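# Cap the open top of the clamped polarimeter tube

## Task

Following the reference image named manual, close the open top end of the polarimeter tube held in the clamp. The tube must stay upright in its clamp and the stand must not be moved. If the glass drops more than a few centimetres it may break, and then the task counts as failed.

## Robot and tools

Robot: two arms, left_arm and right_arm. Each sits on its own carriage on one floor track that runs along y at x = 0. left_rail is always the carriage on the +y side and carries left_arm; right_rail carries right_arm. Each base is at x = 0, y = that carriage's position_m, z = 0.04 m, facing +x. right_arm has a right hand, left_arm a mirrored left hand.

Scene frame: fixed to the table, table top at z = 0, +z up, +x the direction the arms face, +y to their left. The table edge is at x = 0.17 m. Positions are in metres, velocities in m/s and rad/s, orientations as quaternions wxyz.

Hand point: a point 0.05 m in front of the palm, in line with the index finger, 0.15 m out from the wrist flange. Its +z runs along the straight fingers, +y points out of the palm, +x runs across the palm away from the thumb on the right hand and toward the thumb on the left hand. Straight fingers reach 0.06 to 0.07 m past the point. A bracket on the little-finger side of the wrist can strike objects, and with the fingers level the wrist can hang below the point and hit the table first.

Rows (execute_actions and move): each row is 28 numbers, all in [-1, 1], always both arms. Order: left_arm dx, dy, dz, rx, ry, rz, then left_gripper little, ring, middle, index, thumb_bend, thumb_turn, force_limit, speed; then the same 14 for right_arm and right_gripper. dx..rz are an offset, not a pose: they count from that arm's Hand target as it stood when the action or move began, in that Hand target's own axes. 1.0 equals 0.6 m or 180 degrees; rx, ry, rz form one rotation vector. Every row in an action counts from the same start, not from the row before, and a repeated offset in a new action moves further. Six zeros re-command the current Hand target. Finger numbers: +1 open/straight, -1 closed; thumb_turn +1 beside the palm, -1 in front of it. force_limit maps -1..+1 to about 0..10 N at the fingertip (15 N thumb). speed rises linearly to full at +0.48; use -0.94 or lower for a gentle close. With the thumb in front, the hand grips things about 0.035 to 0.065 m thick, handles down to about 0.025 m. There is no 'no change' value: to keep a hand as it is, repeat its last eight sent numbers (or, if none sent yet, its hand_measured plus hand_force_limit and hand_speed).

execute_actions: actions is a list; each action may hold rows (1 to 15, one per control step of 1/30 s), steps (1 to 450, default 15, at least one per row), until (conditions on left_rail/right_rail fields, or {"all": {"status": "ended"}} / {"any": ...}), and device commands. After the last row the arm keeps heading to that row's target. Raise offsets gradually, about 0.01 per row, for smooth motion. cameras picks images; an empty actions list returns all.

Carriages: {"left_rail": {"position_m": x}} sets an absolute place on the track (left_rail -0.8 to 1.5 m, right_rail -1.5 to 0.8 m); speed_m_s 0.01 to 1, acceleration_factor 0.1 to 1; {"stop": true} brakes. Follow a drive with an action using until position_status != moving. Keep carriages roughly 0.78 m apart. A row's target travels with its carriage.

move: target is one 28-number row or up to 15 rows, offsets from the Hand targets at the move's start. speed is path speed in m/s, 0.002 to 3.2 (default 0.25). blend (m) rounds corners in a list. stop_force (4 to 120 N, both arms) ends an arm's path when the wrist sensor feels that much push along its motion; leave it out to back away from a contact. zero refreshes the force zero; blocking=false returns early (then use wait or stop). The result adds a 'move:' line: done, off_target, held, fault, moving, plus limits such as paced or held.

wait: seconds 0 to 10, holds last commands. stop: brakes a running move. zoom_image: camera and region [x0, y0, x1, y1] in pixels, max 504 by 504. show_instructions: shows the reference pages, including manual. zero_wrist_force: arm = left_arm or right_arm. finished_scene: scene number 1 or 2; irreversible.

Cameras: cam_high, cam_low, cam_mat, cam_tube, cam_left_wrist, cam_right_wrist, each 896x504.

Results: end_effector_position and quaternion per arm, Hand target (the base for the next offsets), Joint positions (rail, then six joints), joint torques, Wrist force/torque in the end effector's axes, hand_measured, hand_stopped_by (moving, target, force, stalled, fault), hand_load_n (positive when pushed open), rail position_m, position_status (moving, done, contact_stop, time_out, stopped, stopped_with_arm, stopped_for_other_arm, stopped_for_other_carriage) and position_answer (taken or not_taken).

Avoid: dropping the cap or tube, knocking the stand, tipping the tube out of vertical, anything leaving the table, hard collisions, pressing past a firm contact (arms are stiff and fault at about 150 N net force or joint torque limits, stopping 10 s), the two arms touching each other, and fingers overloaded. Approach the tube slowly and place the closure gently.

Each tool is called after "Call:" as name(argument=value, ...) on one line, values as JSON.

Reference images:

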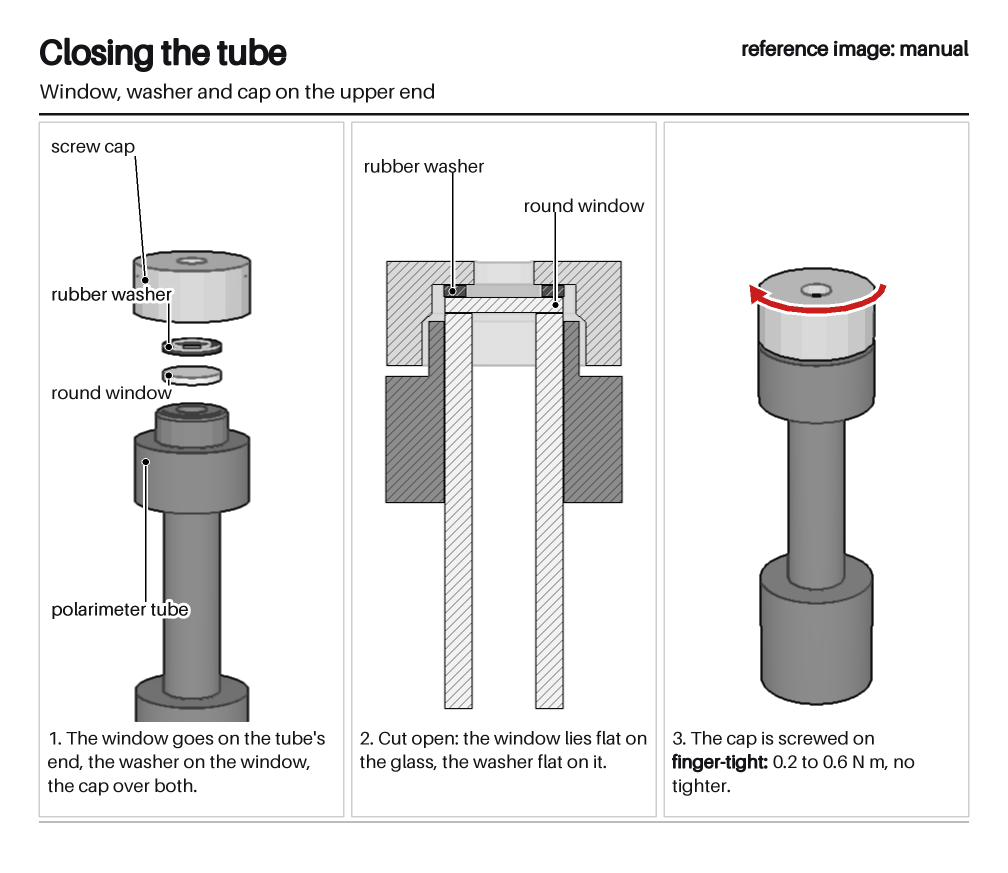

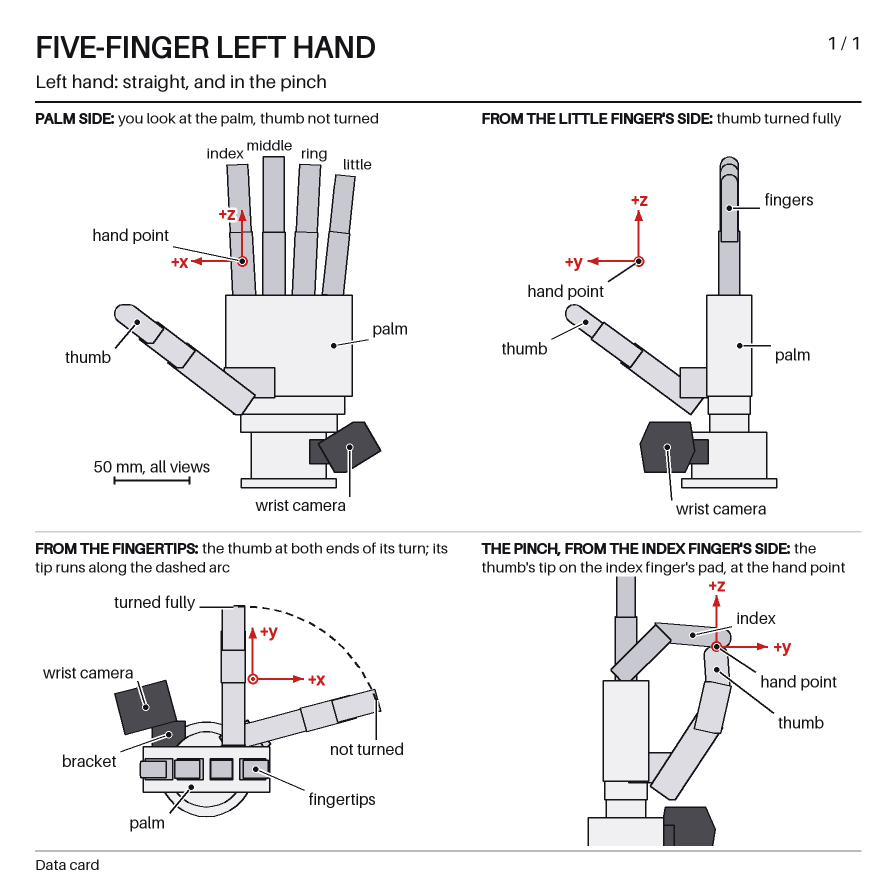

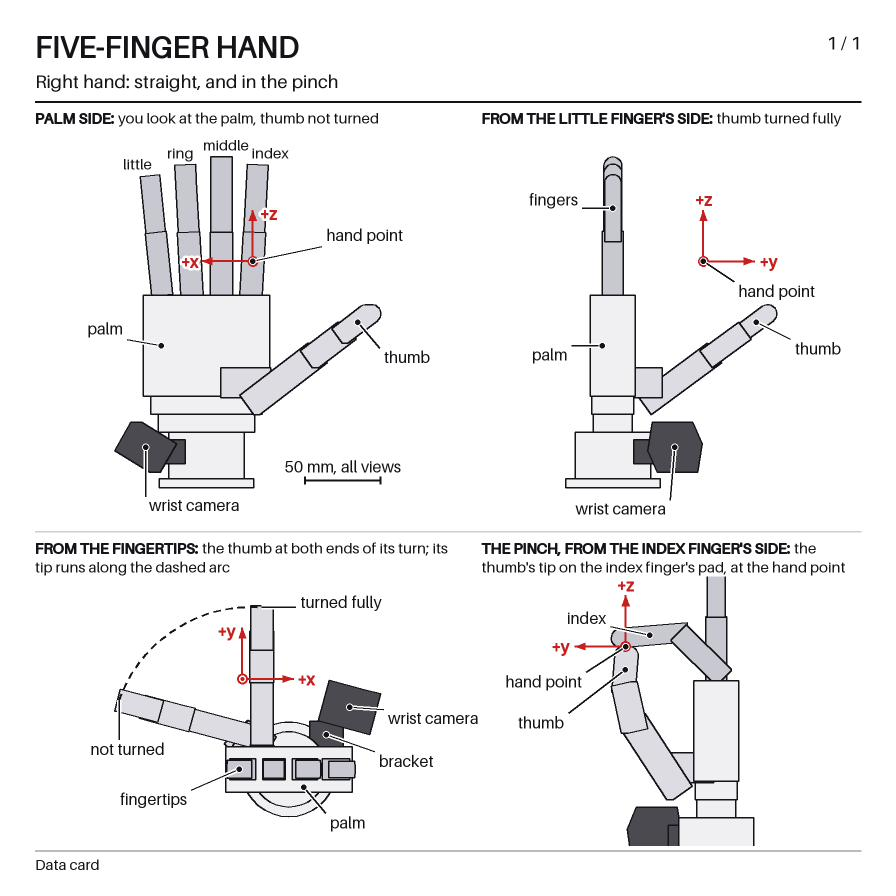

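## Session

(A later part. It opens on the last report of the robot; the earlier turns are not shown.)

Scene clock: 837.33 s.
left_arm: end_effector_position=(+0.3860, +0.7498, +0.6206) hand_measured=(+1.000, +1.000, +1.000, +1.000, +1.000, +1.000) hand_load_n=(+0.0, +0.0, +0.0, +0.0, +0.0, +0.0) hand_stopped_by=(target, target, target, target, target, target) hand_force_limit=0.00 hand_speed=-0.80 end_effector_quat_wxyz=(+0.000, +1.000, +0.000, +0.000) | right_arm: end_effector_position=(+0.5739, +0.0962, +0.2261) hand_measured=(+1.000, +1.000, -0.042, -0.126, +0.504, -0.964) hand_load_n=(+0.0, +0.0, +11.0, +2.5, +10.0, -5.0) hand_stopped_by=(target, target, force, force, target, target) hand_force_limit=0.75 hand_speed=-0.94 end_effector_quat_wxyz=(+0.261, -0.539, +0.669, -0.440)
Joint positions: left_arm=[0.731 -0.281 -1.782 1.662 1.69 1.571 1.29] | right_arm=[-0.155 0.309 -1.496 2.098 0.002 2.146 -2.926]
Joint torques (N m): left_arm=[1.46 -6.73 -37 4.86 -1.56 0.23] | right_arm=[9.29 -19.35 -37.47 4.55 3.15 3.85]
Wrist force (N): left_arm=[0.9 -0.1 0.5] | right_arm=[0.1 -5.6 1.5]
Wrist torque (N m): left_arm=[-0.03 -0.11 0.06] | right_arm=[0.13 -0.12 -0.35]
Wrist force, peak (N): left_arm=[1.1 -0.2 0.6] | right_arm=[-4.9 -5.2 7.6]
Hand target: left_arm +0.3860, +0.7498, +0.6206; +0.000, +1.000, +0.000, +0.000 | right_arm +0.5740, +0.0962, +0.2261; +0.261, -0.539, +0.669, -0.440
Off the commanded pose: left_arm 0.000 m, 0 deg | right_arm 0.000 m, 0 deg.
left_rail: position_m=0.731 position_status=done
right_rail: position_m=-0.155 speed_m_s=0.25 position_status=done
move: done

Call:
move(target=[[0,0,0,0,0,0,1,1,1,1,1,1,0,-0.8,0,0,0,0,0,0,1,1,0.12,0.12,0.5,-0.965,0.1,-0.9],[0,0,0,0,0,0,1,1,1,1,1,1,0,-0.8,0,0.00475,-0.00868,0,0,0,1,1,0.12,0.12,0.5,-0.965,0.1,-0.9],[0,0,0,0,0,0,1,1,1,1,1,1,0,-0.8,0.00587,0.00788,-0.01353,0.0124,-0.0803,-0.0438,1,1,0.12,0.12,0.5,-0.965,0.1,-0.9],[0,0,0,0,0,0,1,1,1,1,1,1,0,-0.8,0.01377,0.01332,-0.02172,0.0366,-0.2262,-0.1217,1,1,0.12,0.12,0.5,-0.965,0.1,-0.9],[0,0,0,0,0,0,1,1,1,1,1,1,0,-0.8,0.02447,0.01705,-0.02573,0.0604,-0.3731,-0.1979,1,1,0.12,0.12,0.5,-0.965,0.1,-0.9]], speed=[0.02,0.02,0.2,0.2,0.2], blend=[0,0,0.002,0.002,0], cameras=["cam_tube","cam_right_wrist"])

Call:
zoom_image(camera="cam_tube", region=[390, 60, 560, 180])

Call:
zoom_image(camera="cam_right_wrist", region=[440, 150, 620, 270])

Scene clock: 844.90 s.
left_arm: end_effector_position=(+0.3860, +0.7498, +0.6206) hand_measured=(+1.000, +1.000, +1.000, +1.000, +1.000, +1.000) hand_load_n=(+0.0, +0.0, +0.0, +0.0, +0.0, +0.0) hand_stopped_by=(target, target, target, target, target, target) hand_force_limit=0.00 hand_speed=-0.80 end_effector_quat_wxyz=(+0.000, +1.000, +0.000, +0.000) | right_arm: end_effector_position=(+0.5521, +0.0873, +0.2264) hand_measured=(+1.000, +1.000, +0.120, +0.120, +0.500, -0.964) hand_load_n=(+0.0, +0.0, +0.0, +0.0, +0.0, +0.0) hand_stopped_by=(target, target, target, target, target, target) hand_force_limit=0.10 hand_speed=-0.90 end_effector_quat_wxyz=(-0.489, +0.831, -0.189, +0.187)
Joint positions: left_arm=[0.731 -0.281 -1.782 1.662 1.69 1.571 1.29] | right_arm=[-0.155 -0.268 -1.437 2.12 0.333 0.562 -4.221]
Joint torques (N m): left_arm=[0.19 -5.16 -36.26 4.58 -1.26 0] | right_arm=[-12.21 -20.69 -35.63 5.77 -3.56 -2.86]
Wrist force (N): left_arm=[0.9 0.0 0.6] | right_arm=[0.2 -0.3 1.4]
Wrist torque (N m): left_arm=[-0.02 -0.11 0.06] | right_arm=[0.13 -0.01 0.00]
Wrist force, peak (N): left_arm=[1.2 0.3 0.9] | right_arm=[0.4 -5.8 1.3]
Hand target: left_arm +0.3860, +0.7498, +0.6206; +0.000, +1.000, +0.000, +0.000 | right_arm +0.5521, +0.0873, +0.2264; -0.489, +0.831, -0.189, +0.187
Off the commanded pose: left_arm 0.000 m, 0 deg | right_arm 0.000 m, 0 deg.
left_rail: position_m=0.731 position_status=done
right_rail: position_m=-0.155 speed_m_s=0.25 position_status=done
move: done
camera_calibration:
cam_right_wrist: T_world_to_cam=[[0.109058, -0.569013, -0.815065, 0.174336], [-0.993833, -0.0789741, -0.0778447, 0.570638], [-0.0200743, 0.818527, -0.574117, 0.185031], [0, 0, 0, 1]] pos_world=[0.55182, -0.00718765, 0.292746]
Images, in order (width x height): cam_tube 896x504, cam_right_wrist 896x504.

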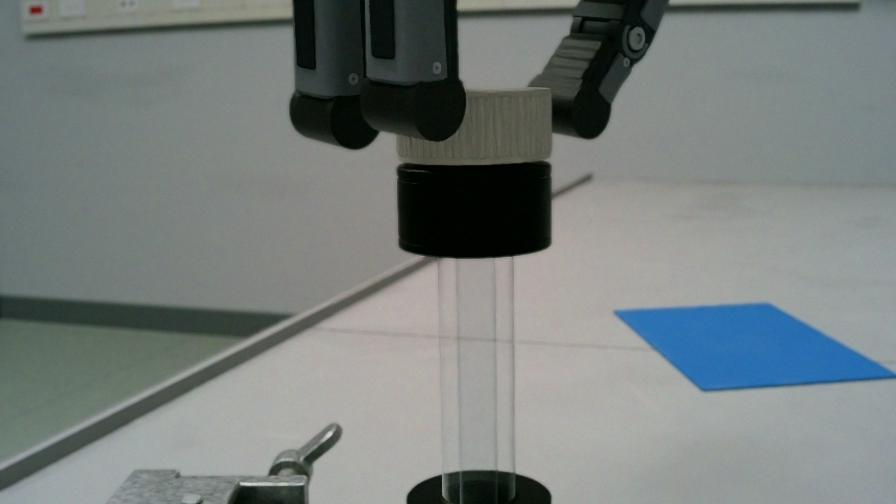

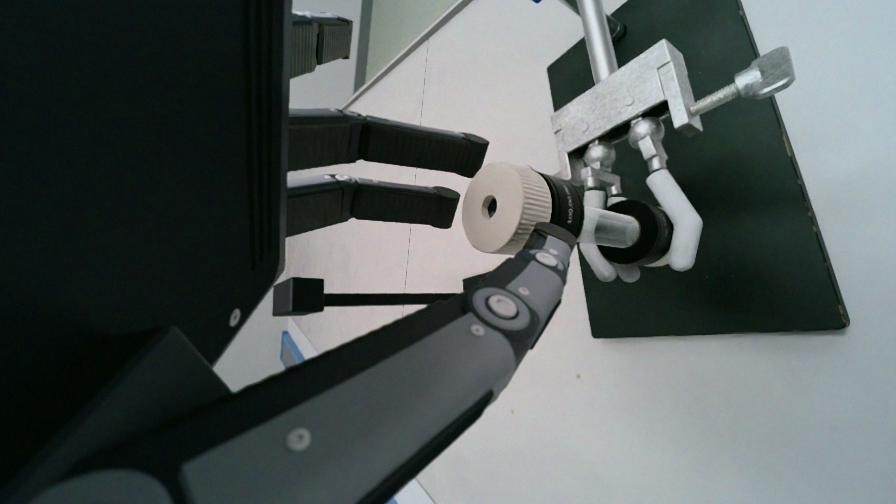

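Scaled by 2.965.

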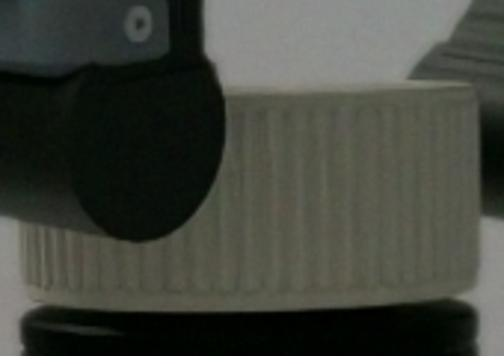

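Scaled by 2.800.

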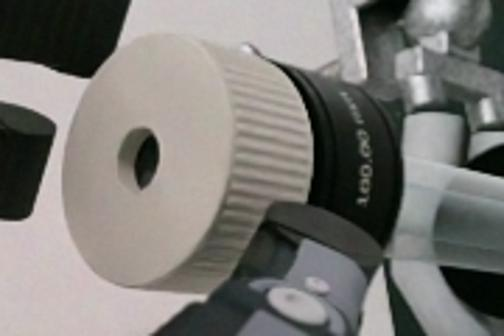

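Call:
move(target=[0,0,0,0,0,0,1,1,1,1,1,1,0,-0.8,-0.0002,-0.00457,0.00925,0,0,0,1,1,0.12,0.12,0.5,-0.965,0.1,-0.9], speed=0.02)

Call:
execute_actions(actions=[{"rows":[[0,0,0,0,0,0,1,1,1,1,1,1,0,-0.8,0,0,0,0,0,0,1,1,-0.35,-0.35,0.5,-0.965,0.4,-0.94]],"steps":75},{"rows":[[0,0,0,0,0,0,1,1,1,1,1,1,0,-0.8,0,0,0,0,0,0,1,1,-0.4,-0.4,0.5,-0.965,0.75,-0.94]],"steps":45}])

Scene clock: 851.03 s.
left_arm: end_effector_position=(+0.3860, +0.7498, +0.6206) hand_measured=(+1.000, +1.000, +1.000, +1.000, +1.000, +1.000) hand_load_n=(+0.0, +0.0, +0.0, +0.0, +0.0, +0.0) hand_stopped_by=(target, target, target, target, target, target) hand_force_limit=0.00 hand_speed=-0.80 end_effector_quat_wxyz=(+0.000, +1.000, +0.000, +0.000) | right_arm: end_effector_position=(+0.5550, +0.0926, +0.2263) hand_measured=(+1.000, +1.000, +0.120, +0.120, +0.502, -0.964) hand_load_n=(+0.0, +0.0, +0.0, +0.0, +5.5, -0.5) hand_stopped_by=(target, target, target, target, target, target) hand_force_limit=0.10 hand_speed=-0.90 end_effector_quat_wxyz=(-0.489, +0.831, -0.189, +0.187)
Joint positions: left_arm=[0.731 -0.281 -1.782 1.662 1.69 1.571 1.29] | right_arm=[-0.155 -0.254 -1.435 2.113 0.319 0.569 -4.199]
Joint torques (N m): left_arm=[1.98 -5.34 -36.98 4.81 -1.43 0.2] | right_arm=[11.98 -21.72 -34.94 -0.84 0.53 3.27]
Wrist force (N): left_arm=[1.0 -0.1 0.6] | right_arm=[0.3 0.3 -6.9]
Wrist torque (N m): left_arm=[-0.03 -0.12 0.07] | right_arm=[-0.09 0.10 -0.25]
Wrist force, peak (N): left_arm=[1.1 0.1 1.0] | right_arm=[0.6 -0.5 -7.8]
Hand target: left_arm +0.3860, +0.7498, +0.6206; +0.000, +1.000, +0.000, +0.000 | right_arm +0.5551, +0.0927, +0.2263; -0.489, +0.831, -0.189, +0.187
Off the commanded pose: left_arm 0.000 m, 0 deg | right_arm 0.000 m, 0 deg.
left_rail: position_m=0.731 position_status=done
right_rail: position_m=-0.155 speed_m_s=0.25 position_status=done
move: done

Scene clock: 855.23 s.
left_arm: end_effector_position=(+0.3860, +0.7498, +0.6206) hand_measured=(+1.000, +1.000, +1.000, +1.000, +1.000, +1.000) hand_load_n=(+0.0, +0.0, -0.5, +0.0, +0.0, +0.0) hand_stopped_by=(target, target, target, target, target, target) hand_force_limit=0.00 hand_speed=-0.80 end_effector_quat_wxyz=(+0.000, +1.000, +0.000, +0.000) | right_arm: end_effector_position=(+0.5551, +0.0927, +0.2263) hand_measured=(+1.000, +1.000, -0.048, -0.106, +0.504, -0.964) hand_load_n=(+0.0, +0.0, +9.0, +8.5, +12.0, -0.5) hand_stopped_by=(target, target, force, force, target, target) hand_force_limit=0.75 hand_speed=-0.94 end_effector_quat_wxyz=(-0.489, +0.831, -0.189, +0.187)
Joint positions: left_arm=[0.731 -0.281 -1.782 1.662 1.69 1.571 1.29] | right_arm=[-0.155 -0.254 -1.435 2.113 0.319 0.569 -4.199]
Joint torques (N m): left_arm=[1.27 -5.51 -36.61 4.61 -1.24 0.17] | right_arm=[-7.98 -28 -36.31 3 0.41 1.94]
Wrist force (N): left_arm=[0.9 -0.1 0.3] | right_arm=[-1.2 -3.5 0.6]
Wrist torque (N m): left_arm=[-0.01 -0.12 0.07] | right_arm=[-0.07 -0.05 -0.24]
Wrist force, peak (N): left_arm=[1.2 0.1 0.8] | right_arm=[0.7 -1.1 -8.7]
Hand target: left_arm +0.3860, +0.7498, +0.6206; +0.000, +1.000, +0.000, +0.000 | right_arm +0.5551, +0.0927, +0.2263; -0.489, +0.831, -0.189, +0.187
Off the commanded pose: left_arm 0.000 m, 0 deg | right_arm 0.000 m, 0 deg.
left_rail: position_m=0.731 position_status=done
right_rail: position_m=-0.155 speed_m_s=0.25 position_status=done

Call:
move(target=[0,0,0,0,0,0,1,1,1,1,1,1,0,-0.8,0.00215,-0.00138,0.0033,-0.0081,0.0491,0.0251,1,1,-0.4,-0.4,0.5,-0.965,0.75,-0.94], speed=0.03, cameras=["cam_tube"])

Call:
zoom_image(camera="cam_tube", region=[390, 60, 560, 180])

Scene clock: 859.63 s.
left_arm: end_effector_position=(+0.3860, +0.7498, +0.6206) hand_measured=(+1.000, +1.000, +1.000, +1.000, +1.000, +1.000) hand_load_n=(+0.5, +0.0, +0.0, +0.0, +0.0, +0.0) hand_stopped_by=(target, target, target, target, target, target) hand_force_limit=0.00 hand_speed=-0.80 end_effector_quat_wxyz=(+0.000, +1.000, +0.000, +0.000) | right_arm: end_effector_position=(+0.5573, +0.0939, +0.2263) hand_measured=(+1.000, +1.000, -0.048, -0.106, +0.504, -0.964) hand_load_n=(+0.0, +0.0, +10.5, +5.0, +12.5, -6.0) hand_stopped_by=(target, target, force, force, target, target) hand_force_limit=0.75 hand_speed=-0.94 end_effector_quat_wxyz=(-0.469, +0.812, -0.261, +0.228)
Joint positions: left_arm=[0.731 -0.281 -1.782 1.662 1.69 1.571 1.29] | right_arm=[-0.155 -0.219 -1.526 2.169 0.137 0.705 -3.929]
Joint torques (N m): left_arm=[0.35 -6.44 -36.62 4.81 -1.4 0.07] | right_arm=[-0.31 -52.93 -25.53 -1.17 3.28 3.03]
Wrist force (N): left_arm=[0.8 0.1 0.4] | right_arm=[-5.0 -5.2 2.9]
Wrist torque (N m): left_arm=[0.01 -0.10 0.05] | right_arm=[0.23 -0.23 -0.31]
Wrist force, peak (N): left_arm=[1.0 -0.2 1.0] | right_arm=[-5.6 -5.3 3.1]
Hand target: left_arm +0.3860, +0.7498, +0.6206; +0.000, +1.000, +0.000, +0.000 | right_arm +0.5573, +0.0939, +0.2263; -0.469, +0.812, -0.261, +0.228
Off the commanded pose: left_arm 0.000 m, 0 deg | right_arm 0.000 m, 0 deg.
left_rail: position_m=0.731 position_status=done
right_rail: position_m=-0.155 speed_m_s=0.25 position_status=done
move: done
Images, in order (width x height): cam_tube 896x504.

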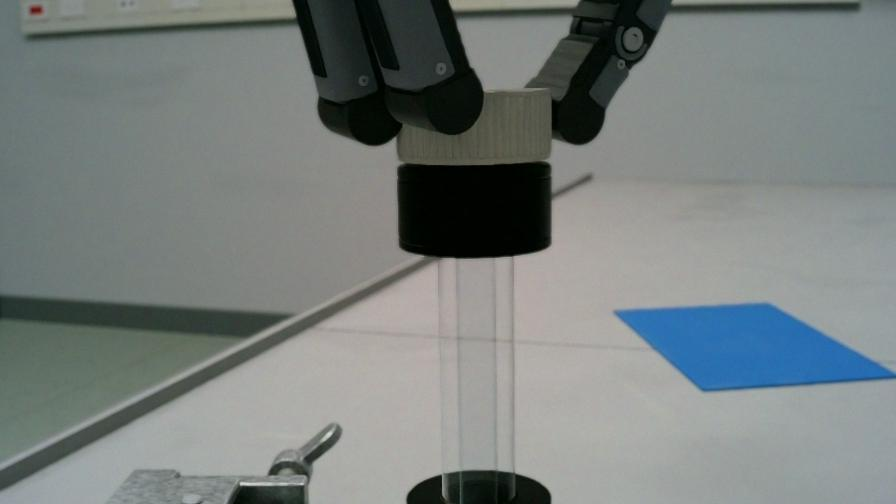

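Scaled by 2.965.

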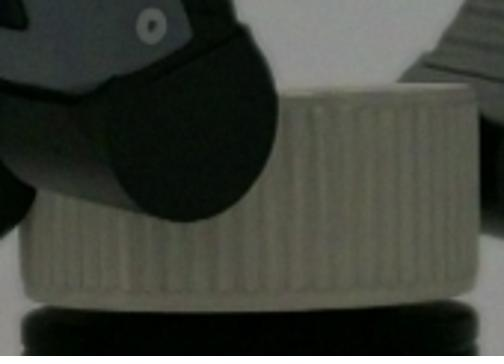

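Call:
move(target=[0,0,0,0,0,0,1,1,1,1,1,1,0,-0.8,0.0005,-0.0006,0.0012,-0.0031,0.0196,0.0101,1,1,-0.4,-0.4,0.5,-0.965,0.75,-0.94], speed=0.02)

Scene clock: 862.00 s.
left_arm: end_effector_position=(+0.3860, +0.7498, +0.6206) hand_measured=(+1.000, +1.000, +1.000, +1.000, +1.000, +1.000) hand_load_n=(-0.5, +0.0, +0.0, +0.0, +0.0, +0.0) hand_stopped_by=(target, target, target, target, target, target) hand_force_limit=0.00 hand_speed=-0.80 end_effector_quat_wxyz=(+0.000, +1.000, +0.000, +0.000) | right_arm: end_effector_position=(+0.5580, +0.0943, +0.2263) hand_measured=(+1.000, +1.000, -0.048, -0.106, +0.504, -0.964) hand_load_n=(+0.0, +0.0, +12.0, +3.5, +12.0, -6.5) hand_stopped_by=(target, target, force, force, target, target) hand_force_limit=0.75 hand_speed=-0.94 end_effector_quat_wxyz=(-0.460, +0.803, -0.289, +0.244)
Joint positions: left_arm=[0.731 -0.281 -1.782 1.662 1.69 1.571 1.29] | right_arm=[-0.155 -0.2 -1.556 2.188 0.082 0.771 -3.84]
Joint torques (N m): left_arm=[0.9 -6.59 -36.94 4.54 -1.32 -0.09] | right_arm=[-1.27 -48.04 -27.32 -2.72 5.14 3.01]
Wrist force (N): left_arm=[0.9 -0.2 0.5] | right_arm=[-8.3 -4.5 4.8]
Wrist torque (N m): left_arm=[-0.04 -0.12 0.07] | right_arm=[0.29 -0.32 -0.28]
Wrist force, peak (N): left_arm=[1.0 -0.2 0.8] | right_arm=[-8.5 -5.7 4.2]
Hand target: left_arm +0.3860, +0.7498, +0.6206; +0.000, +1.000, +0.000, +0.000 | right_arm +0.5580, +0.0943, +0.2263; -0.460, +0.803, -0.289, +0.244
Off the commanded pose: left_arm 0.000 m, 0 deg | right_arm 0.000 m, 0 deg.
left_rail: position_m=0.731 position_status=done
right_rail: position_m=-0.155 speed_m_s=0.25 position_status=done
move: done

Call:
execute_actions(actions=[{"rows":[[0,0,0,0,0,0,1,1,1,1,1,1,0,-0.8,0,0,0,0,0,0,1,1,0.12,0.12,0.5,-0.965,0.1,-0.93]],"steps":70}])

Call:
move(target=[[0,0,0,0,0,0,1,1,1,1,1,1,0,-0.8,0,0.00462,-0.00888,0,0,0,1,1,0.12,0.12,0.5,-0.965,0.1,-0.93],[0,0,0,0,0,0,1,1,1,1,1,1,0,-0.8,0.021,-0.14202,-0.08498,0,0,0,1,1,0.12,0.12,0.5,-0.965,0.1,-0.93]], speed=[0.02,0.1], cameras=["cam_tube","cam_right_wrist","cam_high"])

Call:
zoom_image(camera="cam_tube", region=[390, 60, 560, 180])

Scene clock: 865.83 s.
left_arm: end_effector_position=(+0.3860, +0.7498, +0.6206) hand_measured=(+1.000, +1.000, +1.000, +1.000, +1.000, +1.000) hand_load_n=(+0.0, +0.0, +0.0, -0.5, +0.0, +0.0) hand_stopped_by=(target, target, target, target, target, target) hand_force_limit=0.00 hand_speed=-0.80 end_effector_quat_wxyz=(+0.000, +1.000, +0.000, +0.000) | right_arm: end_effector_position=(+0.5580, +0.0943, +0.2263) hand_measured=(+1.000, +1.000, +0.120, +0.120, +0.502, -0.964) hand_load_n=(+0.0, +0.0, +0.0, +0.0, +5.0, -0.5) hand_stopped_by=(target, target, target, target, target, target) hand_force_limit=0.10 hand_speed=-0.93 end_effector_quat_wxyz=(-0.460, +0.803, -0.289, +0.244)
Joint positions: left_arm=[0.731 -0.281 -1.782 1.662 1.69 1.571 1.29] | right_arm=[-0.155 -0.2 -1.556 2.188 0.082 0.771 -3.84]
Joint torques (N m): left_arm=[0.33 -7.9 -37.41 4.68 -1.56 -0.05] | right_arm=[2.68 -47.03 -28.84 2 -3.9 3.28]
Wrist force (N): left_arm=[1.1 -0.1 0.7] | right_arm=[0.4 2.5 -2.3]
Wrist torque (N m): left_arm=[-0.04 -0.14 0.08] | right_arm=[0.11 0.05 -0.19]
Wrist force, peak (N): left_arm=[1.1 -0.1 0.7] | right_arm=[-8.9 -4.6 5.1]
Hand target: left_arm +0.3860, +0.7498, +0.6206; +0.000, +1.000, +0.000, +0.000 | right_arm +0.5580, +0.0943, +0.2263; -0.460, +0.803, -0.289, +0.244
Off the commanded pose: left_arm 0.000 m, 0 deg | right_arm 0.000 m, 0 deg.
left_rail: position_m=0.731 position_status=done
right_rail: position_m=-0.155 speed_m_s=0.25 position_status=done

Scene clock: 868.10 s.
left_arm: end_effector_position=(+0.3860, +0.7498, +0.6206) hand_measured=(+1.000, +1.000, +1.000, +1.000, +1.000, +1.000) hand_load_n=(+0.0, +0.0, +0.5, +0.0, +0.0, +0.0) hand_stopped_by=(target, target, target, target, target, target) hand_force_limit=0.00 hand_speed=-0.80 end_effector_quat_wxyz=(+0.000, +1.000, +0.000, +0.000) | right_arm: end_effector_position=(+0.5538, +0.0900, +0.3261) hand_measured=(+1.000, +1.000, +0.120, +0.120, +0.500, -0.964) hand_load_n=(+0.0, +0.0, +0.0, +0.0, +0.0, +0.5) hand_stopped_by=(target, target, target, target, target, target) hand_force_limit=0.10 hand_speed=-0.93 end_effector_quat_wxyz=(-0.460, +0.803, -0.289, +0.244)
Joint positions: left_arm=[0.731 -0.281 -1.782 1.662 1.69 1.571 1.29] | right_arm=[-0.155 -0.213 -1.661 2.087 0.297 0.762 -3.852]
Joint torques (N m): left_arm=[2.27 -5.98 -36.86 4.64 -1.5 0.12] | right_arm=[-15.49 -48.93 -43.68 4.79 -3.61 -3.72]
Wrist force (N): left_arm=[0.6 0.3 0.4] | right_arm=[0.5 -0.5 1.5]
Wrist torque (N m): left_arm=[0.04 -0.07 0.03] | right_arm=[0.10 -0.04 0.01]
Wrist force, peak (N): left_arm=[1.2 -0.2 0.7] | right_arm=[0.9 1.5 -3.3]
Hand target: left_arm +0.3860, +0.7498, +0.6206; +0.000, +1.000, +0.000, +0.000 | right_arm +0.5538, +0.0900, +0.3262; -0.460, +0.803, -0.289, +0.244
Off the commanded pose: left_arm 0.000 m, 0 deg | right_arm 0.000 m, 0 deg.
left_rail: position_m=0.731 position_status=done
right_rail: position_m=-0.155 speed_m_s=0.25 position_status=done
move: done
camera_calibration:
cam_right_wrist: T_world_to_cam=[[-0.0342415, -0.581455, -0.812857, 0.336637], [-0.983543, 0.163974, -0.0758629, 0.552109], [0.177399, 0.796883, -0.577501, 0.133735], [0, 0, 0, 1]] pos_world=[0.530826, -0.0013629, 0.392755]
Images, in order (width x height): cam_high 896x504, cam_tube 896x504, cam_right_wrist 896x504.

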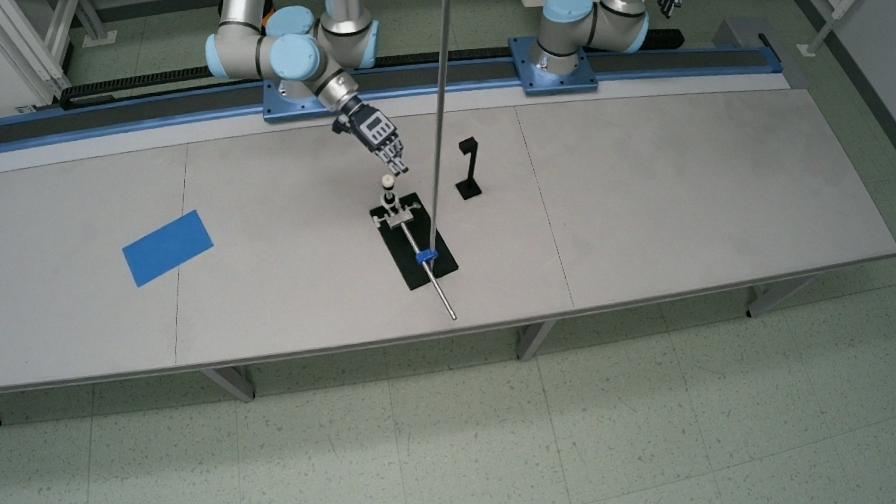

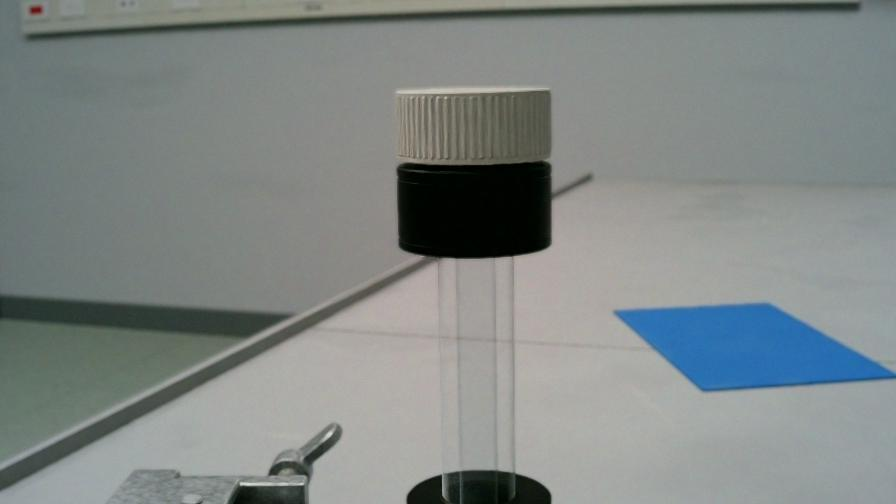

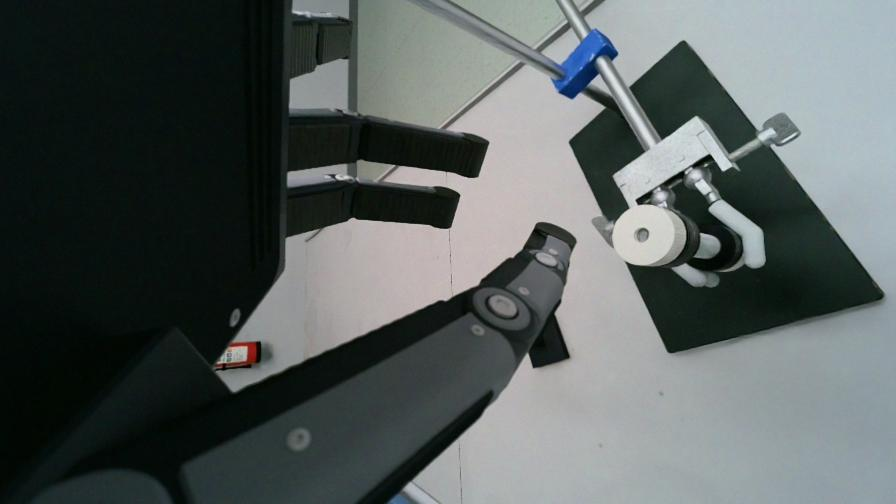

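Scaled by 2.965.

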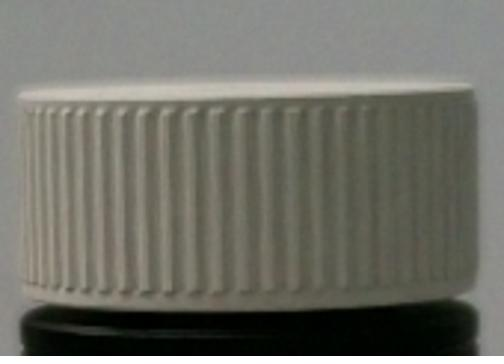

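Call:
zoom_image(camera="cam_right_wrist", region=[590, 180, 760, 300])

Scaled by 2.965.

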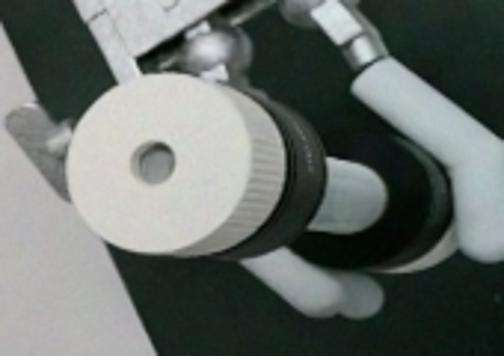

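Call:
finished_scene(scene=1)

The scene is finished: the task was done.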